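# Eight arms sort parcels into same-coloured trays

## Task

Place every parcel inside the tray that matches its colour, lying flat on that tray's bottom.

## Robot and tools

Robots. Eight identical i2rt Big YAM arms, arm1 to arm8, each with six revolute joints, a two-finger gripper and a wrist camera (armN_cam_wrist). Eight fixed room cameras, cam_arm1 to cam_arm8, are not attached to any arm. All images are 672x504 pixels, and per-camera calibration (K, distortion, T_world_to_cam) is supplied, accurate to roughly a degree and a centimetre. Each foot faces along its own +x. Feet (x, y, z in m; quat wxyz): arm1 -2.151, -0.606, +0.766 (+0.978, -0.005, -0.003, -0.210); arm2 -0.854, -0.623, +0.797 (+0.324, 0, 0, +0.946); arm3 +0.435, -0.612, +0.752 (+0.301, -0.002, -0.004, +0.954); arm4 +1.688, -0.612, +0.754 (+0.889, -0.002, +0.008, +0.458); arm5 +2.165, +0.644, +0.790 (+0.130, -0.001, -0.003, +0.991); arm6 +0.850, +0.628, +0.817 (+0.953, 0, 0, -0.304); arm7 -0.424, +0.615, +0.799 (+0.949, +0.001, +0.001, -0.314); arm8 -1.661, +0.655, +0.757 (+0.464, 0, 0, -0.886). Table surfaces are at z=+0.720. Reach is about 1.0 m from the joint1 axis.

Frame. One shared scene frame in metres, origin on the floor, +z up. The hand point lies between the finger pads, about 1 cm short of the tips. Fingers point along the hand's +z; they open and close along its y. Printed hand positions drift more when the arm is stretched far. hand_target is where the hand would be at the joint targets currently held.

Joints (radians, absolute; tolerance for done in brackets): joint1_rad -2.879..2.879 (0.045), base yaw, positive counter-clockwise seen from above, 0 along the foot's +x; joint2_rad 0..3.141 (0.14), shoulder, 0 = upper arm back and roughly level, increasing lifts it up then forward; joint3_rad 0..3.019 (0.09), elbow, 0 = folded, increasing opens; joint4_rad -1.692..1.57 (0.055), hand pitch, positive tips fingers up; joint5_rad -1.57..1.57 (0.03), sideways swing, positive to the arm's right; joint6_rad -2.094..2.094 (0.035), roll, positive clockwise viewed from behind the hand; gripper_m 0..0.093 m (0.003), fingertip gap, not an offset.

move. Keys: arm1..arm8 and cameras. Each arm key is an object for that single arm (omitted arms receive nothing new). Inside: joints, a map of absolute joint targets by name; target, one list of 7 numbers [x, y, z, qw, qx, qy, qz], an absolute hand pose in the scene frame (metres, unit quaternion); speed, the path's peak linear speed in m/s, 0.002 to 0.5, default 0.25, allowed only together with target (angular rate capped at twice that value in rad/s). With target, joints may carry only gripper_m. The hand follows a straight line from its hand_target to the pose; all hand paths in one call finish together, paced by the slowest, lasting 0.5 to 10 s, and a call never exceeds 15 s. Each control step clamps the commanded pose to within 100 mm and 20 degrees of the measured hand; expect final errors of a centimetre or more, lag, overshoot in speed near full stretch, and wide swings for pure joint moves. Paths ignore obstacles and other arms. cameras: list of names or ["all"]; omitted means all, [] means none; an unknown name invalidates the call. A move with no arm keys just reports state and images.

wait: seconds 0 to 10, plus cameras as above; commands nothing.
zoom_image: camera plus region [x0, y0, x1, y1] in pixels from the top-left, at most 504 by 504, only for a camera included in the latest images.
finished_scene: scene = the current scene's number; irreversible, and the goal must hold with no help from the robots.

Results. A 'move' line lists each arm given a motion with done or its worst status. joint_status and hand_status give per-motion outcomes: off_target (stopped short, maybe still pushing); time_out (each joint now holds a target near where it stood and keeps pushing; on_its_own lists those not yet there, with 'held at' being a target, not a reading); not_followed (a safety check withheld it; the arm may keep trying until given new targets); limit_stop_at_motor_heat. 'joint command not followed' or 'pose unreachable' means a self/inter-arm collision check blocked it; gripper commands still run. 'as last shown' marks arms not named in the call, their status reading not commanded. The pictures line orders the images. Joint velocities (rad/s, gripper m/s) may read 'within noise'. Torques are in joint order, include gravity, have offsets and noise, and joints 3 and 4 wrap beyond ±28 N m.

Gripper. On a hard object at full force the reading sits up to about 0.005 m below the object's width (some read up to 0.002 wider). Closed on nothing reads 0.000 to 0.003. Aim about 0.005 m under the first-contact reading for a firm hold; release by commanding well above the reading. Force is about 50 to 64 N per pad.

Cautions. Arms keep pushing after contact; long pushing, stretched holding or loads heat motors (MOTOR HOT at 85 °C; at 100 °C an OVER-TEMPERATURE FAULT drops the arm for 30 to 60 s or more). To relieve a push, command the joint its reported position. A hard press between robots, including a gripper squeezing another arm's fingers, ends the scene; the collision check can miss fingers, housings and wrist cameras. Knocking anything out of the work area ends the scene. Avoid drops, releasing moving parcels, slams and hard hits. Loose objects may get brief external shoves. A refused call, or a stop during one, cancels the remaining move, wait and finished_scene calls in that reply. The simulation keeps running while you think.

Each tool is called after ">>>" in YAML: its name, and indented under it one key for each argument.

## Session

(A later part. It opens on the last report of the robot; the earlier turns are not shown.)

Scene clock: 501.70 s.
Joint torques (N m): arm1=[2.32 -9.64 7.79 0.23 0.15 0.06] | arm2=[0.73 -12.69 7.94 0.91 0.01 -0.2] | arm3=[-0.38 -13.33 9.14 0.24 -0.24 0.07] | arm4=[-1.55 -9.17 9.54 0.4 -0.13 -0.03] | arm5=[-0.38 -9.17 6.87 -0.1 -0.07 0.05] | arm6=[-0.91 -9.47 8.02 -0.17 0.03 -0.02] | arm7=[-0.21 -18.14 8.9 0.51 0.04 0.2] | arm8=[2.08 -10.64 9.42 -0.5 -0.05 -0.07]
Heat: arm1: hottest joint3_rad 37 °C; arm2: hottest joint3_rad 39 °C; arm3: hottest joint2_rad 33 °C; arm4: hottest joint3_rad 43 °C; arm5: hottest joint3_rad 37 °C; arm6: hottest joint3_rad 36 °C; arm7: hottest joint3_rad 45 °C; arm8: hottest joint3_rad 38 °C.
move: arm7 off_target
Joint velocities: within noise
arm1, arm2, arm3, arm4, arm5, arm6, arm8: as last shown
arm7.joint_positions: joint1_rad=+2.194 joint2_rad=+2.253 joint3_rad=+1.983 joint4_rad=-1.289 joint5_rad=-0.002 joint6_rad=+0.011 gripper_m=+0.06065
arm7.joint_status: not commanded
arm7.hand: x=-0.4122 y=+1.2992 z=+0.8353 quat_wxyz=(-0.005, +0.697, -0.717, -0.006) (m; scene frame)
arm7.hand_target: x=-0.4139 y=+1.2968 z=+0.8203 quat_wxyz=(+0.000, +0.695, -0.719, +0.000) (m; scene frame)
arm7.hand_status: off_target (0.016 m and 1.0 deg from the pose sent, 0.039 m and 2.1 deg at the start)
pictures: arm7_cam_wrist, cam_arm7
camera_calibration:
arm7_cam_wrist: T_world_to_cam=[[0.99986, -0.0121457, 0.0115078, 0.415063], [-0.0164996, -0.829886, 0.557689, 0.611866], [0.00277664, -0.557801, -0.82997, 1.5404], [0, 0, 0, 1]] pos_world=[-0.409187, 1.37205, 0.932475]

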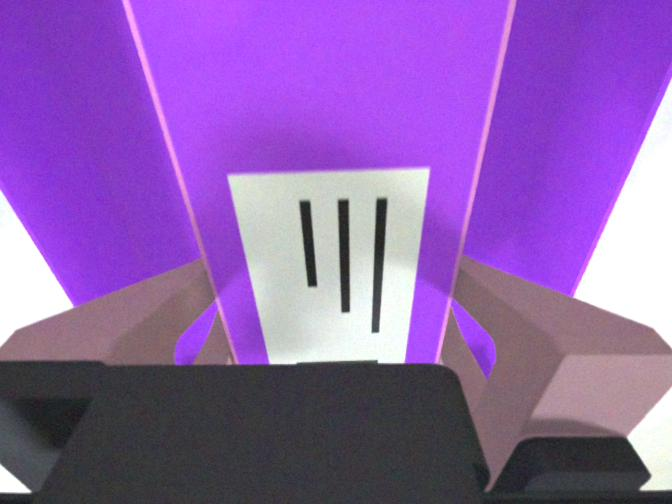

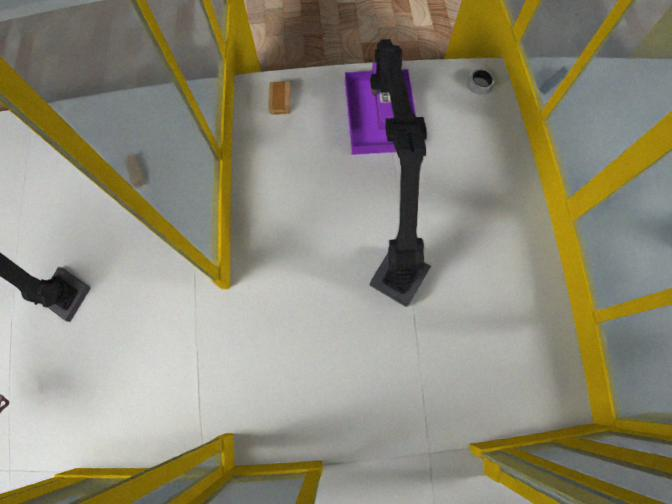

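>>> move:
  arm7: {"target":[-0.414,1.292,0.79,0,-0.695,0.719,0],"speed":0.15}
  cameras: ["cam_arm7"]

>>> zoom_image:
  camera: "cam_arm7"
  region: [300, 40, 460, 180]

Scene clock: 510.10 s.
Joint torques (N m): arm1=[2.37 -9.41 7.82 0.31 0.15 0.08] | arm2=[0.67 -12.69 7.94 0.91 0.01 -0.19] | arm3=[-0.26 -13.33 9.18 0.21 -0.25 0.07] | arm4=[-1.55 -9.17 9.54 0.4 -0.12 -0.03] | arm5=[-0.44 -8.53 6.83 -0.1 -0.05 0.05] | arm6=[-0.91 -9.47 7.99 -0.17 0.03 -0.02] | arm7=[-0.03 -18.08 8.88 0.49 0.03 0.21] | arm8=[2.14 -10.58 9.42 -0.47 -0.04 -0.08]
Heat: arm1: hottest joint3_rad 37 °C; arm2: hottest joint3_rad 39 °C; arm3: hottest joint2_rad 33 °C; arm4: hottest joint3_rad 43 °C; arm5: hottest joint3_rad 37 °C; arm6: hottest joint3_rad 36 °C; arm7: hottest joint3_rad 45 °C; arm8: hottest joint3_rad 38 °C.
move: arm7 off_target
Joint velocities: within noise
arm1, arm3, arm4, arm5, arm6, arm8: as last shown
arm2.joint_positions: joint1_rad=-1.444 joint2_rad=+1.415 joint3_rad=+1.162 joint4_rad=-1.326 joint5_rad=+0.000 joint6_rad=+0.013 gripper_m=+0.09192
arm2.joint_status: not commanded
arm2.hand: x=-0.6511 y=-0.2808 z=+0.9713 quat_wxyz=(+0.003, +0.490, -0.872, +0.002) (m; scene frame)
arm2.hand_target: x=-0.6520 y=-0.2780 z=+0.9701 quat_wxyz=(+0.000, +0.498, -0.867, +0.000) (m; scene frame)
arm2.hand_status: not commanded
arm7.joint_positions: joint1_rad=+2.194 joint2_rad=+2.270 joint3_rad=+1.927 joint4_rad=-1.218 joint5_rad=-0.002 joint6_rad=+0.011 gripper_m=+0.06065
arm7.joint_status: not commanded
arm7.hand: x=-0.4122 y=+1.2944 z=+0.8035 quat_wxyz=(-0.004, +0.697, -0.717, -0.005) (m; scene frame)
arm7.hand_target: x=-0.4139 y=+1.2918 z=+0.7902 quat_wxyz=(+0.000, +0.695, -0.719, +0.000) (m; scene frame)
arm7.hand_status: off_target (0.014 m and 0.8 deg from the pose sent, 0.046 m and 1.0 deg at the start)
pictures: cam_arm7

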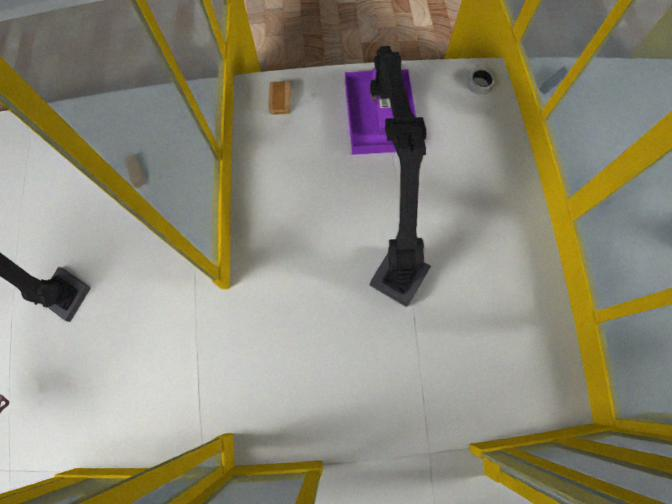

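Scaled by 3.150.

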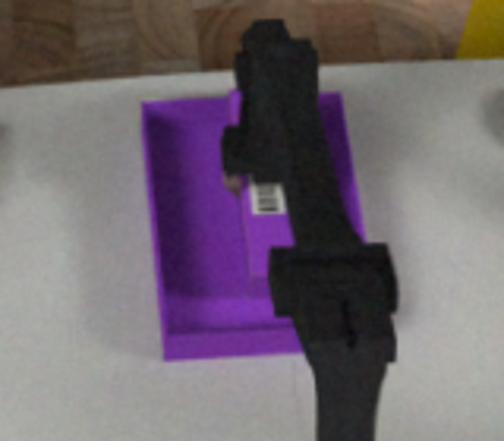

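>>> move:
  arm7: {"target":[-0.414,1.290,0.765,0,-0.695,0.719,0],"speed":0.12}
  cameras: []

>>> move:
  arm7: {"target":[-0.414,1.290,0.75,0,-0.695,0.719,0],"speed":0.08}
  cameras: ["cam_arm7"]

>>> zoom_image:
  camera: "cam_arm7"
  region: [300, 40, 460, 180]

Scene clock: 517.17 s.
Joint torques (N m): arm1=[2.32 -9.47 7.82 0.31 0.13 0.1] | arm2=[0.73 -12.69 7.94 0.91 0.01 -0.19] | arm3=[-0.32 -13.33 9.16 0.23 -0.24 0.08] | arm4=[-1.55 -9.17 9.54 0.39 -0.12 -0.03] | arm5=[-0.26 -9.23 6.75 -0.06 -0.11 0.02] | arm6=[-0.91 -9.47 8.02 -0.16 0.03 -0.02] | arm7=[0.15 -18.02 8.62 0.51 0.03 0.2] | arm8=[1.9 -10.58 9.44 -0.46 -0.04 -0.08]
Heat: arm1: hottest joint3_rad 37 °C; arm2: hottest joint3_rad 39 °C; arm3: hottest joint2_rad 33 °C; arm4: hottest joint3_rad 43 °C; arm5: hottest joint3_rad 37 °C; arm6: hottest joint3_rad 36 °C; arm7: hottest joint3_rad 44 °C; arm8: hottest joint3_rad 38 °C.
move: arm7 off_target
Joint velocities: within noise
arm1.joint_positions: joint1_rad=-1.544 joint2_rad=+1.404 joint3_rad=+1.239 joint4_rad=-1.398 joint5_rad=+0.005 joint6_rad=-0.029 gripper_m=+0.09189
arm1.joint_status: not commanded
arm1.hand: x=-2.3097 y=-0.9767 z=+0.9760 quat_wxyz=(-0.005, -0.825, -0.566, +0.006) (m; scene frame)
arm1.hand_target: x=-2.3041 y=-0.9758 z=+0.9700 quat_wxyz=(+0.000, -0.823, -0.568, +0.000) (m; scene frame)
arm1.hand_status: not commanded
arm2, arm3, arm5, arm6, arm8: as last shown
arm4.joint_positions: joint1_rad=-1.885 joint2_rad=+1.397 joint3_rad=+1.264 joint4_rad=-1.435 joint5_rad=-0.014 joint6_rad=+0.019 gripper_m=+0.09191
arm4.joint_status: not commanded
arm4.hand: x=+1.9315 y=-0.9318 z=+0.9727 quat_wxyz=(-0.001, -0.458, -0.889, +0.002) (m; scene frame)
arm4.hand_target: x=+1.9261 y=-0.9339 z=+0.9700 quat_wxyz=(+0.000, -0.461, -0.887, +0.000) (m; scene frame)
arm4.hand_status: not commanded
arm7.joint_positions: joint1_rad=+2.194 joint2_rad=+2.293 joint3_rad=+1.898 joint4_rad=-1.167 joint5_rad=-0.002 joint6_rad=+0.011 gripper_m=+0.06065
arm7.joint_status: not commanded
arm7.hand: x=-0.4123 y=+1.2927 z=+0.7782 quat_wxyz=(-0.003, +0.697, -0.717, -0.005) (m; scene frame)
arm7.hand_target: x=-0.4139 y=+1.2897 z=+0.7650 quat_wxyz=(+0.000, +0.695, -0.719, +0.000) (m; scene frame)
arm7.hand_status: off_target (0.014 m and 0.8 deg from the pose sent, 0.039 m and 0.8 deg at the start)
pictures: none
No camera images: "cameras" was empty.

Scene clock: 518.23 s.
Joint torques (N m): arm1=[2.08 -9.64 7.82 0.31 0.13 0.07] | arm2=[0.73 -12.69 7.94 0.9 0.01 -0.19] | arm3=[-0.21 -13.33 9.18 0.25 -0.25 0.07] | arm4=[-1.55 -9.17 9.52 0.4 -0.13 -0.03] | arm5=[-0.67 -8.88 6.84 -0.09 -0.05 0.02] | arm6=[-0.97 -9.47 7.99 -0.17 0.03 -0.02] | arm7=[0.03 -17.85 8.32 0.61 0.03 0.21] | arm8=[2.14 -10.64 9.4 -0.49 -0.05 -0.08]
Heat: arm1: hottest joint3_rad 37 °C; arm2: hottest joint3_rad 39 °C; arm3: hottest joint2_rad 33 °C; arm4: hottest joint3_rad 43 °C; arm5: hottest joint3_rad 37 °C; arm6: hottest joint3_rad 36 °C; arm7: hottest joint3_rad 44 °C; arm8: hottest joint3_rad 38 °C.
move: arm7 off_target
Joint velocities: within noise
arm1, arm2, arm3, arm4, arm5, arm6, arm8: as last shown
arm7.joint_positions: joint1_rad=+2.194 joint2_rad=+2.307 joint3_rad=+1.891 joint4_rad=-1.141 joint5_rad=-0.002 joint6_rad=+0.012 gripper_m=+0.06065
arm7.joint_status: not commanded
arm7.hand: x=-0.4123 y=+1.2940 z=+0.7664 quat_wxyz=(-0.005, +0.697, -0.717, -0.007) (m; scene frame)
arm7.hand_target: x=-0.4139 y=+1.2896 z=+0.7502 quat_wxyz=(+0.000, +0.695, -0.719, +0.000) (m; scene frame)
arm7.hand_status: off_target (0.017 m and 1.0 deg from the pose sent, 0.029 m and 0.8 deg at the start)
pictures: cam_arm7

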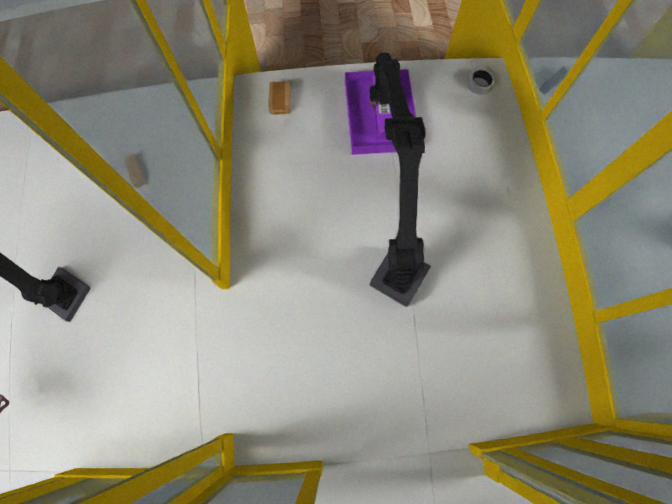

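Scaled by 3.150.

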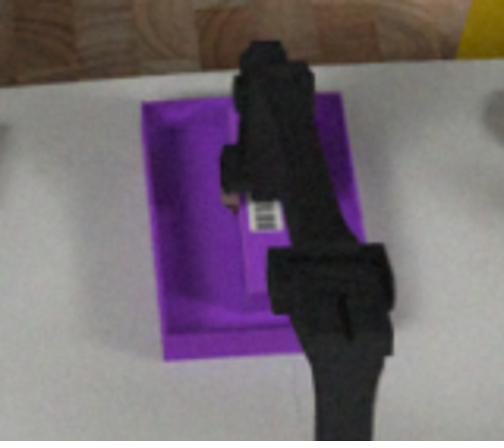

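>>> move:
  arm7: {"target":[-0.414,1.288,0.744,0,-0.695,0.719,0],"speed":0.08}
  cameras: []

>>> move:
  arm7: {"joints":{"gripper_m":0.092}}
  cameras: []

>>> move:
  arm7: {"target":[-0.414,1.288,0.90,0,-0.695,0.719,0],"speed":0.25}
  cameras: []

>>> move:
  arm7: {"target":[-0.406,1.015,0.97,0,-0.695,0.719,0],"speed":0.35}
  cameras: ["cam_arm7"]

>>> zoom_image:
  camera: "cam_arm7"
  region: [300, 40, 460, 180]

Scene clock: 529.57 s.
Joint torques (N m): arm1=[2.26 -9.23 7.77 0.38 0.14 0.08] | arm2=[0.67 -12.69 7.92 0.91 0.02 -0.19] | arm3=[-0.38 -13.39 9.18 0.24 -0.24 0.08] | arm4=[-1.55 -9.17 9.52 0.4 -0.12 -0.03] | arm5=[-0.03 -9.05 6.87 -0.18 -0.09 0.08] | arm6=[-0.91 -9.47 8.02 -0.16 0.03 -0.02] | arm7=[-0.03 -17.67 7.54 0.85 0.02 0.19] | arm8=[2.14 -10.64 9.37 -0.51 -0.04 -0.08]
Heat: arm1: hottest joint3_rad 37 °C; arm2: hottest joint3_rad 39 °C; arm3: hottest joint2_rad 33 °C; arm4: hottest joint3_rad 43 °C; arm5: hottest joint3_rad 37 °C; arm6: hottest joint3_rad 36 °C; arm7: hottest joint3_rad 44 °C; arm8: hottest joint3_rad 38 °C.
move: arm7 off_target
Joint velocities: within noise
arm1, arm2, arm3, arm4, arm5, arm8: as last shown
arm6.joint_positions: joint1_rad=-1.152 joint2_rad=+1.451 joint3_rad=+1.121 joint4_rad=-1.252 joint5_rad=+0.000 joint6_rad=-0.006 gripper_m=+0.09188
arm6.joint_status: not commanded
arm6.hand: x=+0.7704 y=+0.2340 z=+0.9621 quat_wxyz=(+0.004, -0.772, -0.636, -0.004) (m; scene frame)
arm6.hand_target: x=+0.7690 y=+0.2360 z=+0.9699 quat_wxyz=(+0.000, -0.776, -0.631, +0.000) (m; scene frame)
arm6.hand_status: not commanded
arm7.joint_positions: joint1_rad=+2.194 joint2_rad=+2.307 joint3_rad=+1.887 joint4_rad=-1.135 joint5_rad=-0.001 joint6_rad=+0.012 gripper_m=+0.06065
arm7.joint_status: not commanded
arm7.hand: x=-0.4122 y=+1.2939 z=+0.7651 quat_wxyz=(-0.006, +0.697, -0.717, -0.007) (m; scene frame)
arm7.hand_target: x=-0.4139 y=+1.2875 z=+0.7444 quat_wxyz=(+0.000, +0.695, -0.719, +0.000) (m; scene frame)
arm7.hand_status: off_target (0.022 m and 1.1 deg from the pose sent, 0.023 m and 1.0 deg at the start)
pictures: none
No camera images: "cameras" was empty.

Scene clock: 530.20 s.
Joint torques (N m): arm1=[2.37 -9.47 7.86 0.29 0.15 0.09] | arm2=[0.73 -12.69 7.94 0.91 0.01 -0.19] | arm3=[-0.32 -13.33 9.14 0.18 -0.24 0.07] | arm4=[-1.55 -9.17 9.52 0.4 -0.13 -0.03] | arm5=[-0.38 -9.35 6.89 -0.12 -0.04 0.06] | arm6=[-0.91 -9.47 7.99 -0.16 0.02 -0.02] | arm7=[-0.03 -17.67 8.21 0.57 0.02 0.19] | arm8=[2.37 -10.46 9.43 -0.46 -0.04 -0.08]
Heat: arm1: hottest joint3_rad 37 °C; arm2: hottest joint3_rad 39 °C; arm3: hottest joint2_rad 33 °C; arm4: hottest joint3_rad 43 °C; arm5: hottest joint3_rad 37 °C; arm6: hottest joint3_rad 36 °C; arm7: hottest joint3_rad 44 °C; arm8: hottest joint3_rad 38 °C.
move: arm7 done
Joint velocities: within noise
arm1, arm2, arm3, arm4, arm5, arm6, arm8: as last shown
arm7.joint_positions: joint1_rad=+2.194 joint2_rad=+2.307 joint3_rad=+1.879 joint4_rad=-1.125 joint5_rad=-0.001 joint6_rad=+0.012 gripper_m=+0.09183
arm7.joint_status: all done
arm7.hand: x=-0.4122 y=+1.2929 z=+0.7617 quat_wxyz=(-0.006, +0.697, -0.717, -0.008) (m; scene frame)
arm7.hand_target: x=-0.4139 y=+1.2874 z=+0.7444 quat_wxyz=(+0.000, +0.695, -0.719, +0.000) (m; scene frame)
arm7.hand_status: not commanded
pictures: none
No camera images: "cameras" was empty.

Scene clock: 531.70 s.
Joint torques (N m): arm1=[2.32 -9.11 7.87 0.29 0.13 0.08] | arm2=[0.73 -12.69 7.94 0.91 0.01 -0.19] | arm3=[-0.38 -13.39 9.14 0.24 -0.25 0.07] | arm4=[-1.55 -9.17 9.52 0.4 -0.12 -0.03] | arm5=[-0.38 -8.59 6.93 -0.01 -0.09 0.04] | arm6=[-0.97 -9.41 8.02 -0.14 0.02 -0.02] | arm7=[-0.03 -17.96 14.69 -0.34 0 0.19] | arm8=[2.2 -10.7 9.4 -0.5 -0.04 -0.09]
Heat: arm1: hottest joint3_rad 37 °C; arm2: hottest joint3_rad 39 °C; arm3: hottest joint2_rad 33 °C; arm4: hottest joint3_rad 43 °C; arm5: hottest joint3_rad 37 °C; arm6: hottest joint3_rad 36 °C; arm7: hottest joint3_rad 44 °C; arm8: hottest joint3_rad 38 °C.
move: arm7 off_target
Joint velocities: within noise
arm1, arm2, arm4, arm6: as last shown
arm3.joint_positions: joint1_rad=+0.184 joint2_rad=+1.401 joint3_rad=+1.257 joint4_rad=-1.440 joint5_rad=-0.004 joint6_rad=-0.016 gripper_m=+0.09197
arm3.joint_status: not commanded
arm3.hand: x=+0.0702 y=-0.4479 z=+0.9654 quat_wxyz=(+0.000, +0.979, -0.204, +0.008) (m; scene frame)
arm3.hand_target: x=+0.0690 y=-0.4501 z=+0.9700 quat_wxyz=(+0.000, +0.978, -0.207, +0.000) (m; scene frame)
arm3.hand_status: not commanded
arm5.joint_positions: joint1_rad=+1.556 joint2_rad=+1.406 joint3_rad=+1.168 joint4_rad=-1.323 joint5_rad=+0.000 joint6_rad=-0.007 gripper_m=+0.09189
arm5.joint_status: not commanded
arm5.hand: x=+2.0547 y=+0.2578 z=+0.9670 quat_wxyz=(+0.002, +0.795, +0.606, -0.001) (m; scene frame)
arm5.hand_target: x=+2.0569 y=+0.2589 z=+0.9700 quat_wxyz=(+0.000, +0.796, +0.605, +0.000) (m; scene frame)
arm5.hand_status: not commanded
arm7.joint_positions: joint1_rad=+2.194 joint2_rad=+2.171 joint3_rad=+1.982 joint4_rad=-1.415 joint5_rad=-0.001 joint6_rad=+0.012 gripper_m=+0.09194
arm7.joint_status: not commanded
arm7.hand: x=-0.4125 y=+1.2733 z=+0.8883 quat_wxyz=(+0.011, +0.697, -0.717, +0.010) (m; scene frame)
arm7.hand_target: x=-0.4139 y=+1.2872 z=+0.9002 quat_wxyz=(+0.000, +0.695, -0.719, +0.000) (m; scene frame)
arm7.hand_status: off_target (0.019 m and 1.7 deg from the pose sent, 0.138 m and 1.2 deg at the start)
arm8.joint_positions: joint1_rad=+0.330 joint2_rad=+1.400 joint3_rad=+1.250 joint4_rad=-1.413 joint5_rad=-0.001 joint6_rad=+0.006 gripper_m=+0.09192
arm8.joint_status: not commanded
arm8.hand: x=-1.7714 y=+0.2666 z=+0.9705 quat_wxyz=(-0.003, -0.799, -0.601, +0.004) (m; scene frame)
arm8.hand_target: x=-1.7690 y=+0.2700 z=+0.9699 quat_wxyz=(+0.000, -0.796, -0.605, +0.000) (m; scene frame)
arm8.hand_status: not commanded
pictures: none
No camera images: "cameras" was empty.

Scene clock: 533.43 s.
Joint torques (N m): arm1=[2.73 -9 7.73 0.28 0.15 0.08] | arm2=[0.73 -12.69 7.92 0.91 0.01 -0.19] | arm3=[-0.32 -13.33 9.18 0.23 -0.24 0.07] | arm4=[-1.55 -9.17 9.54 0.4 -0.12 -0.03] | arm5=[-0.5 -8.82 6.82 -0.05 -0.09 0.05] | arm6=[-0.91 -9.52 7.98 -0.16 0.02 -0.02] | arm7=[-1.08 -10.05 8.73 0.02 0.01 0.02] | arm8=[2.14 -10.75 9.4 -0.47 -0.06 -0.09]
Heat: arm1: hottest joint3_rad 37 °C; arm2: hottest joint3_rad 39 °C; arm3: hottest joint2_rad 33 °C; arm4: hottest joint3_rad 43 °C; arm5: hottest joint3_rad 37 °C; arm6: hottest joint3_rad 36 °C; arm7: hottest joint3_rad 44 °C; arm8: hottest joint3_rad 38 °C.
move: arm7 done
Joint velocities: within noise
arm1, arm2, arm3, arm4, arm5, arm6, arm8: as last shown
arm7.joint_positions: joint1_rad=+2.178 joint2_rad=+1.427 joint3_rad=+1.172 joint4_rad=-1.308 joint5_rad=-0.001 joint6_rad=+0.002 gripper_m=+0.09194
arm7.joint_status: not commanded
arm7.hand: x=-0.4100 y=+1.0205 z=+0.9732 quat_wxyz=(-0.003, +0.695, -0.719, -0.005) (m; scene frame)
arm7.hand_target: x=-0.4061 y=+1.0151 z=+0.9700 quat_wxyz=(+0.000, +0.695, -0.719, +0.000) (m; scene frame)
arm7.hand_status: done (0.007 m and 0.7 deg from the pose sent, 0.271 m and 1.7 deg at the start)
pictures: cam_arm7

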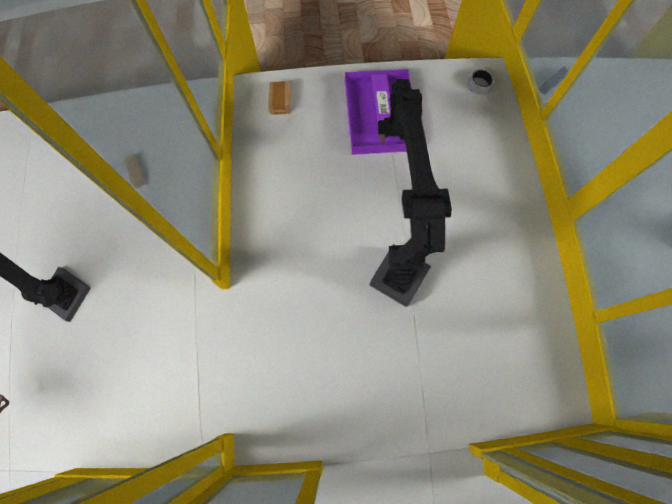

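Scaled by 3.150.

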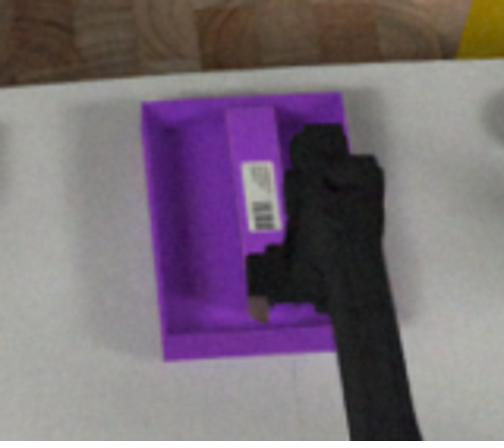

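>>> move:
  arm7: {"joints":{"joint1_rad":1.9}}
  cameras: ["arm7_cam_wrist","cam_arm7"]

>>> zoom_image:
  camera: "cam_arm7"
  region: [330, 50, 430, 170]

Scene clock: 547.47 s.
Joint torques (N m): arm1=[2.32 -9.23 7.73 0.25 0.15 0.08] | arm2=[0.67 -12.69 7.94 0.91 0.01 -0.19] | arm3=[-0.21 -13.45 9.18 0.2 -0.24 0.07] | arm4=[-1.55 -9.17 9.54 0.4 -0.12 -0.03] | arm5=[-0.5 -8.53 6.78 -0.05 -0.07 0.06] | arm6=[-1.03 -9.47 7.99 -0.16 0.02 -0.02] | arm7=[-0.03 -10.23 8.66 0.08 -0.04 0.03] | arm8=[2.26 -10.81 9.44 -0.44 -0.04 -0.08]
Heat: arm1: hottest joint3_rad 37 °C; arm2: hottest joint3_rad 39 °C; arm3: hottest joint2_rad 33 °C; arm4: hottest joint3_rad 43 °C; arm5: hottest joint3_rad 37 °C; arm6: hottest joint3_rad 36 °C; arm7: hottest joint3_rad 44 °C; arm8: hottest joint3_rad 38 °C.
move: arm7 done
Joint velocities: within noise
arm1, arm2, arm3, arm4, arm5, arm6, arm8: as last shown
arm7.joint_positions: joint1_rad=+1.898 joint2_rad=+1.427 joint3_rad=+1.172 joint4_rad=-1.308 joint5_rad=+0.000 joint6_rad=+0.000 gripper_m=+0.09194
arm7.joint_status: all done
arm7.hand: x=-0.2984 y=+1.0010 z=+0.9731 quat_wxyz=(-0.004, +0.589, -0.808, -0.004) (m; scene frame)
arm7.hand_target: x=-0.3005 y=+0.9961 z=+0.9699 quat_wxyz=(+0.000, +0.593, -0.806, +0.000) (m; scene frame)
arm7.hand_status: not commanded
pictures: arm7_cam_wrist, cam_arm7
camera_calibration:
arm7_cam_wrist: T_world_to_cam=[[0.956146, -0.292629, 0.0123921, 0.56293], [-0.248818, -0.78922, 0.561446, 0.175792], [-0.154515, -0.539907, -0.827421, 1.42075], [0, 0, 0, 1]] pos_world=[-0.274975, 1.07054, 1.06988]

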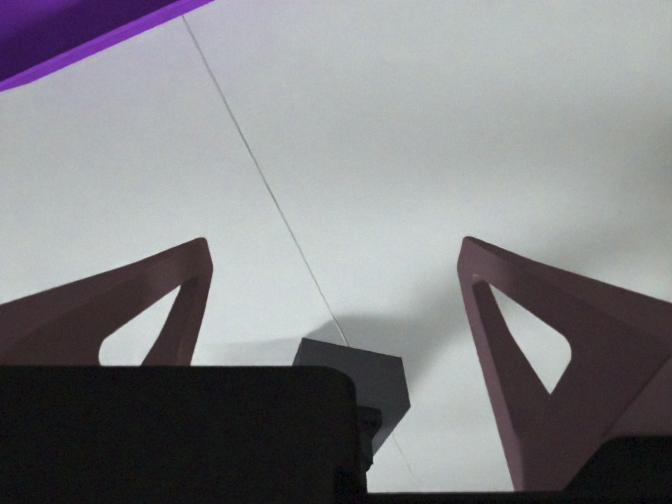

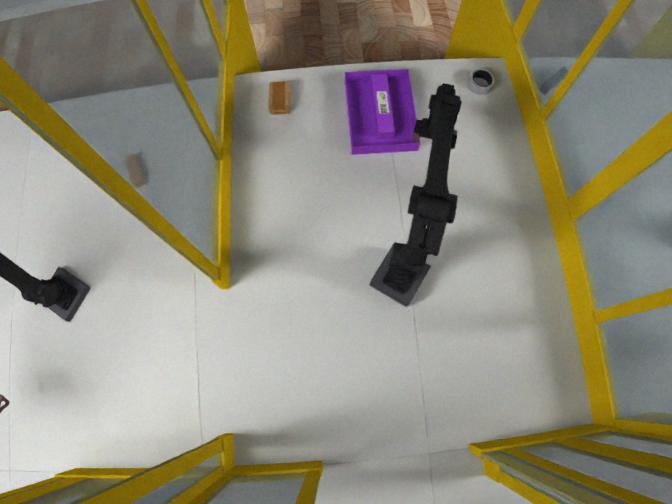

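Scaled by 4.200.

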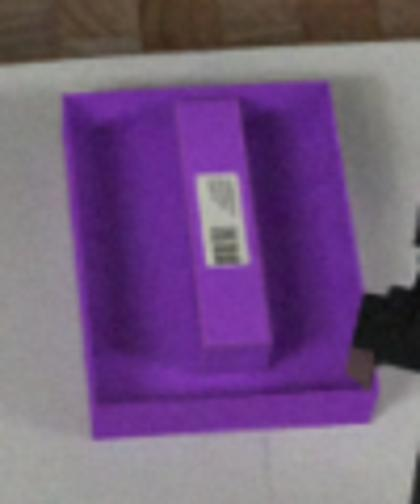

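Flat in tray.

>>> finished_scene:
  scene: 2

The scene is finished: the task was done.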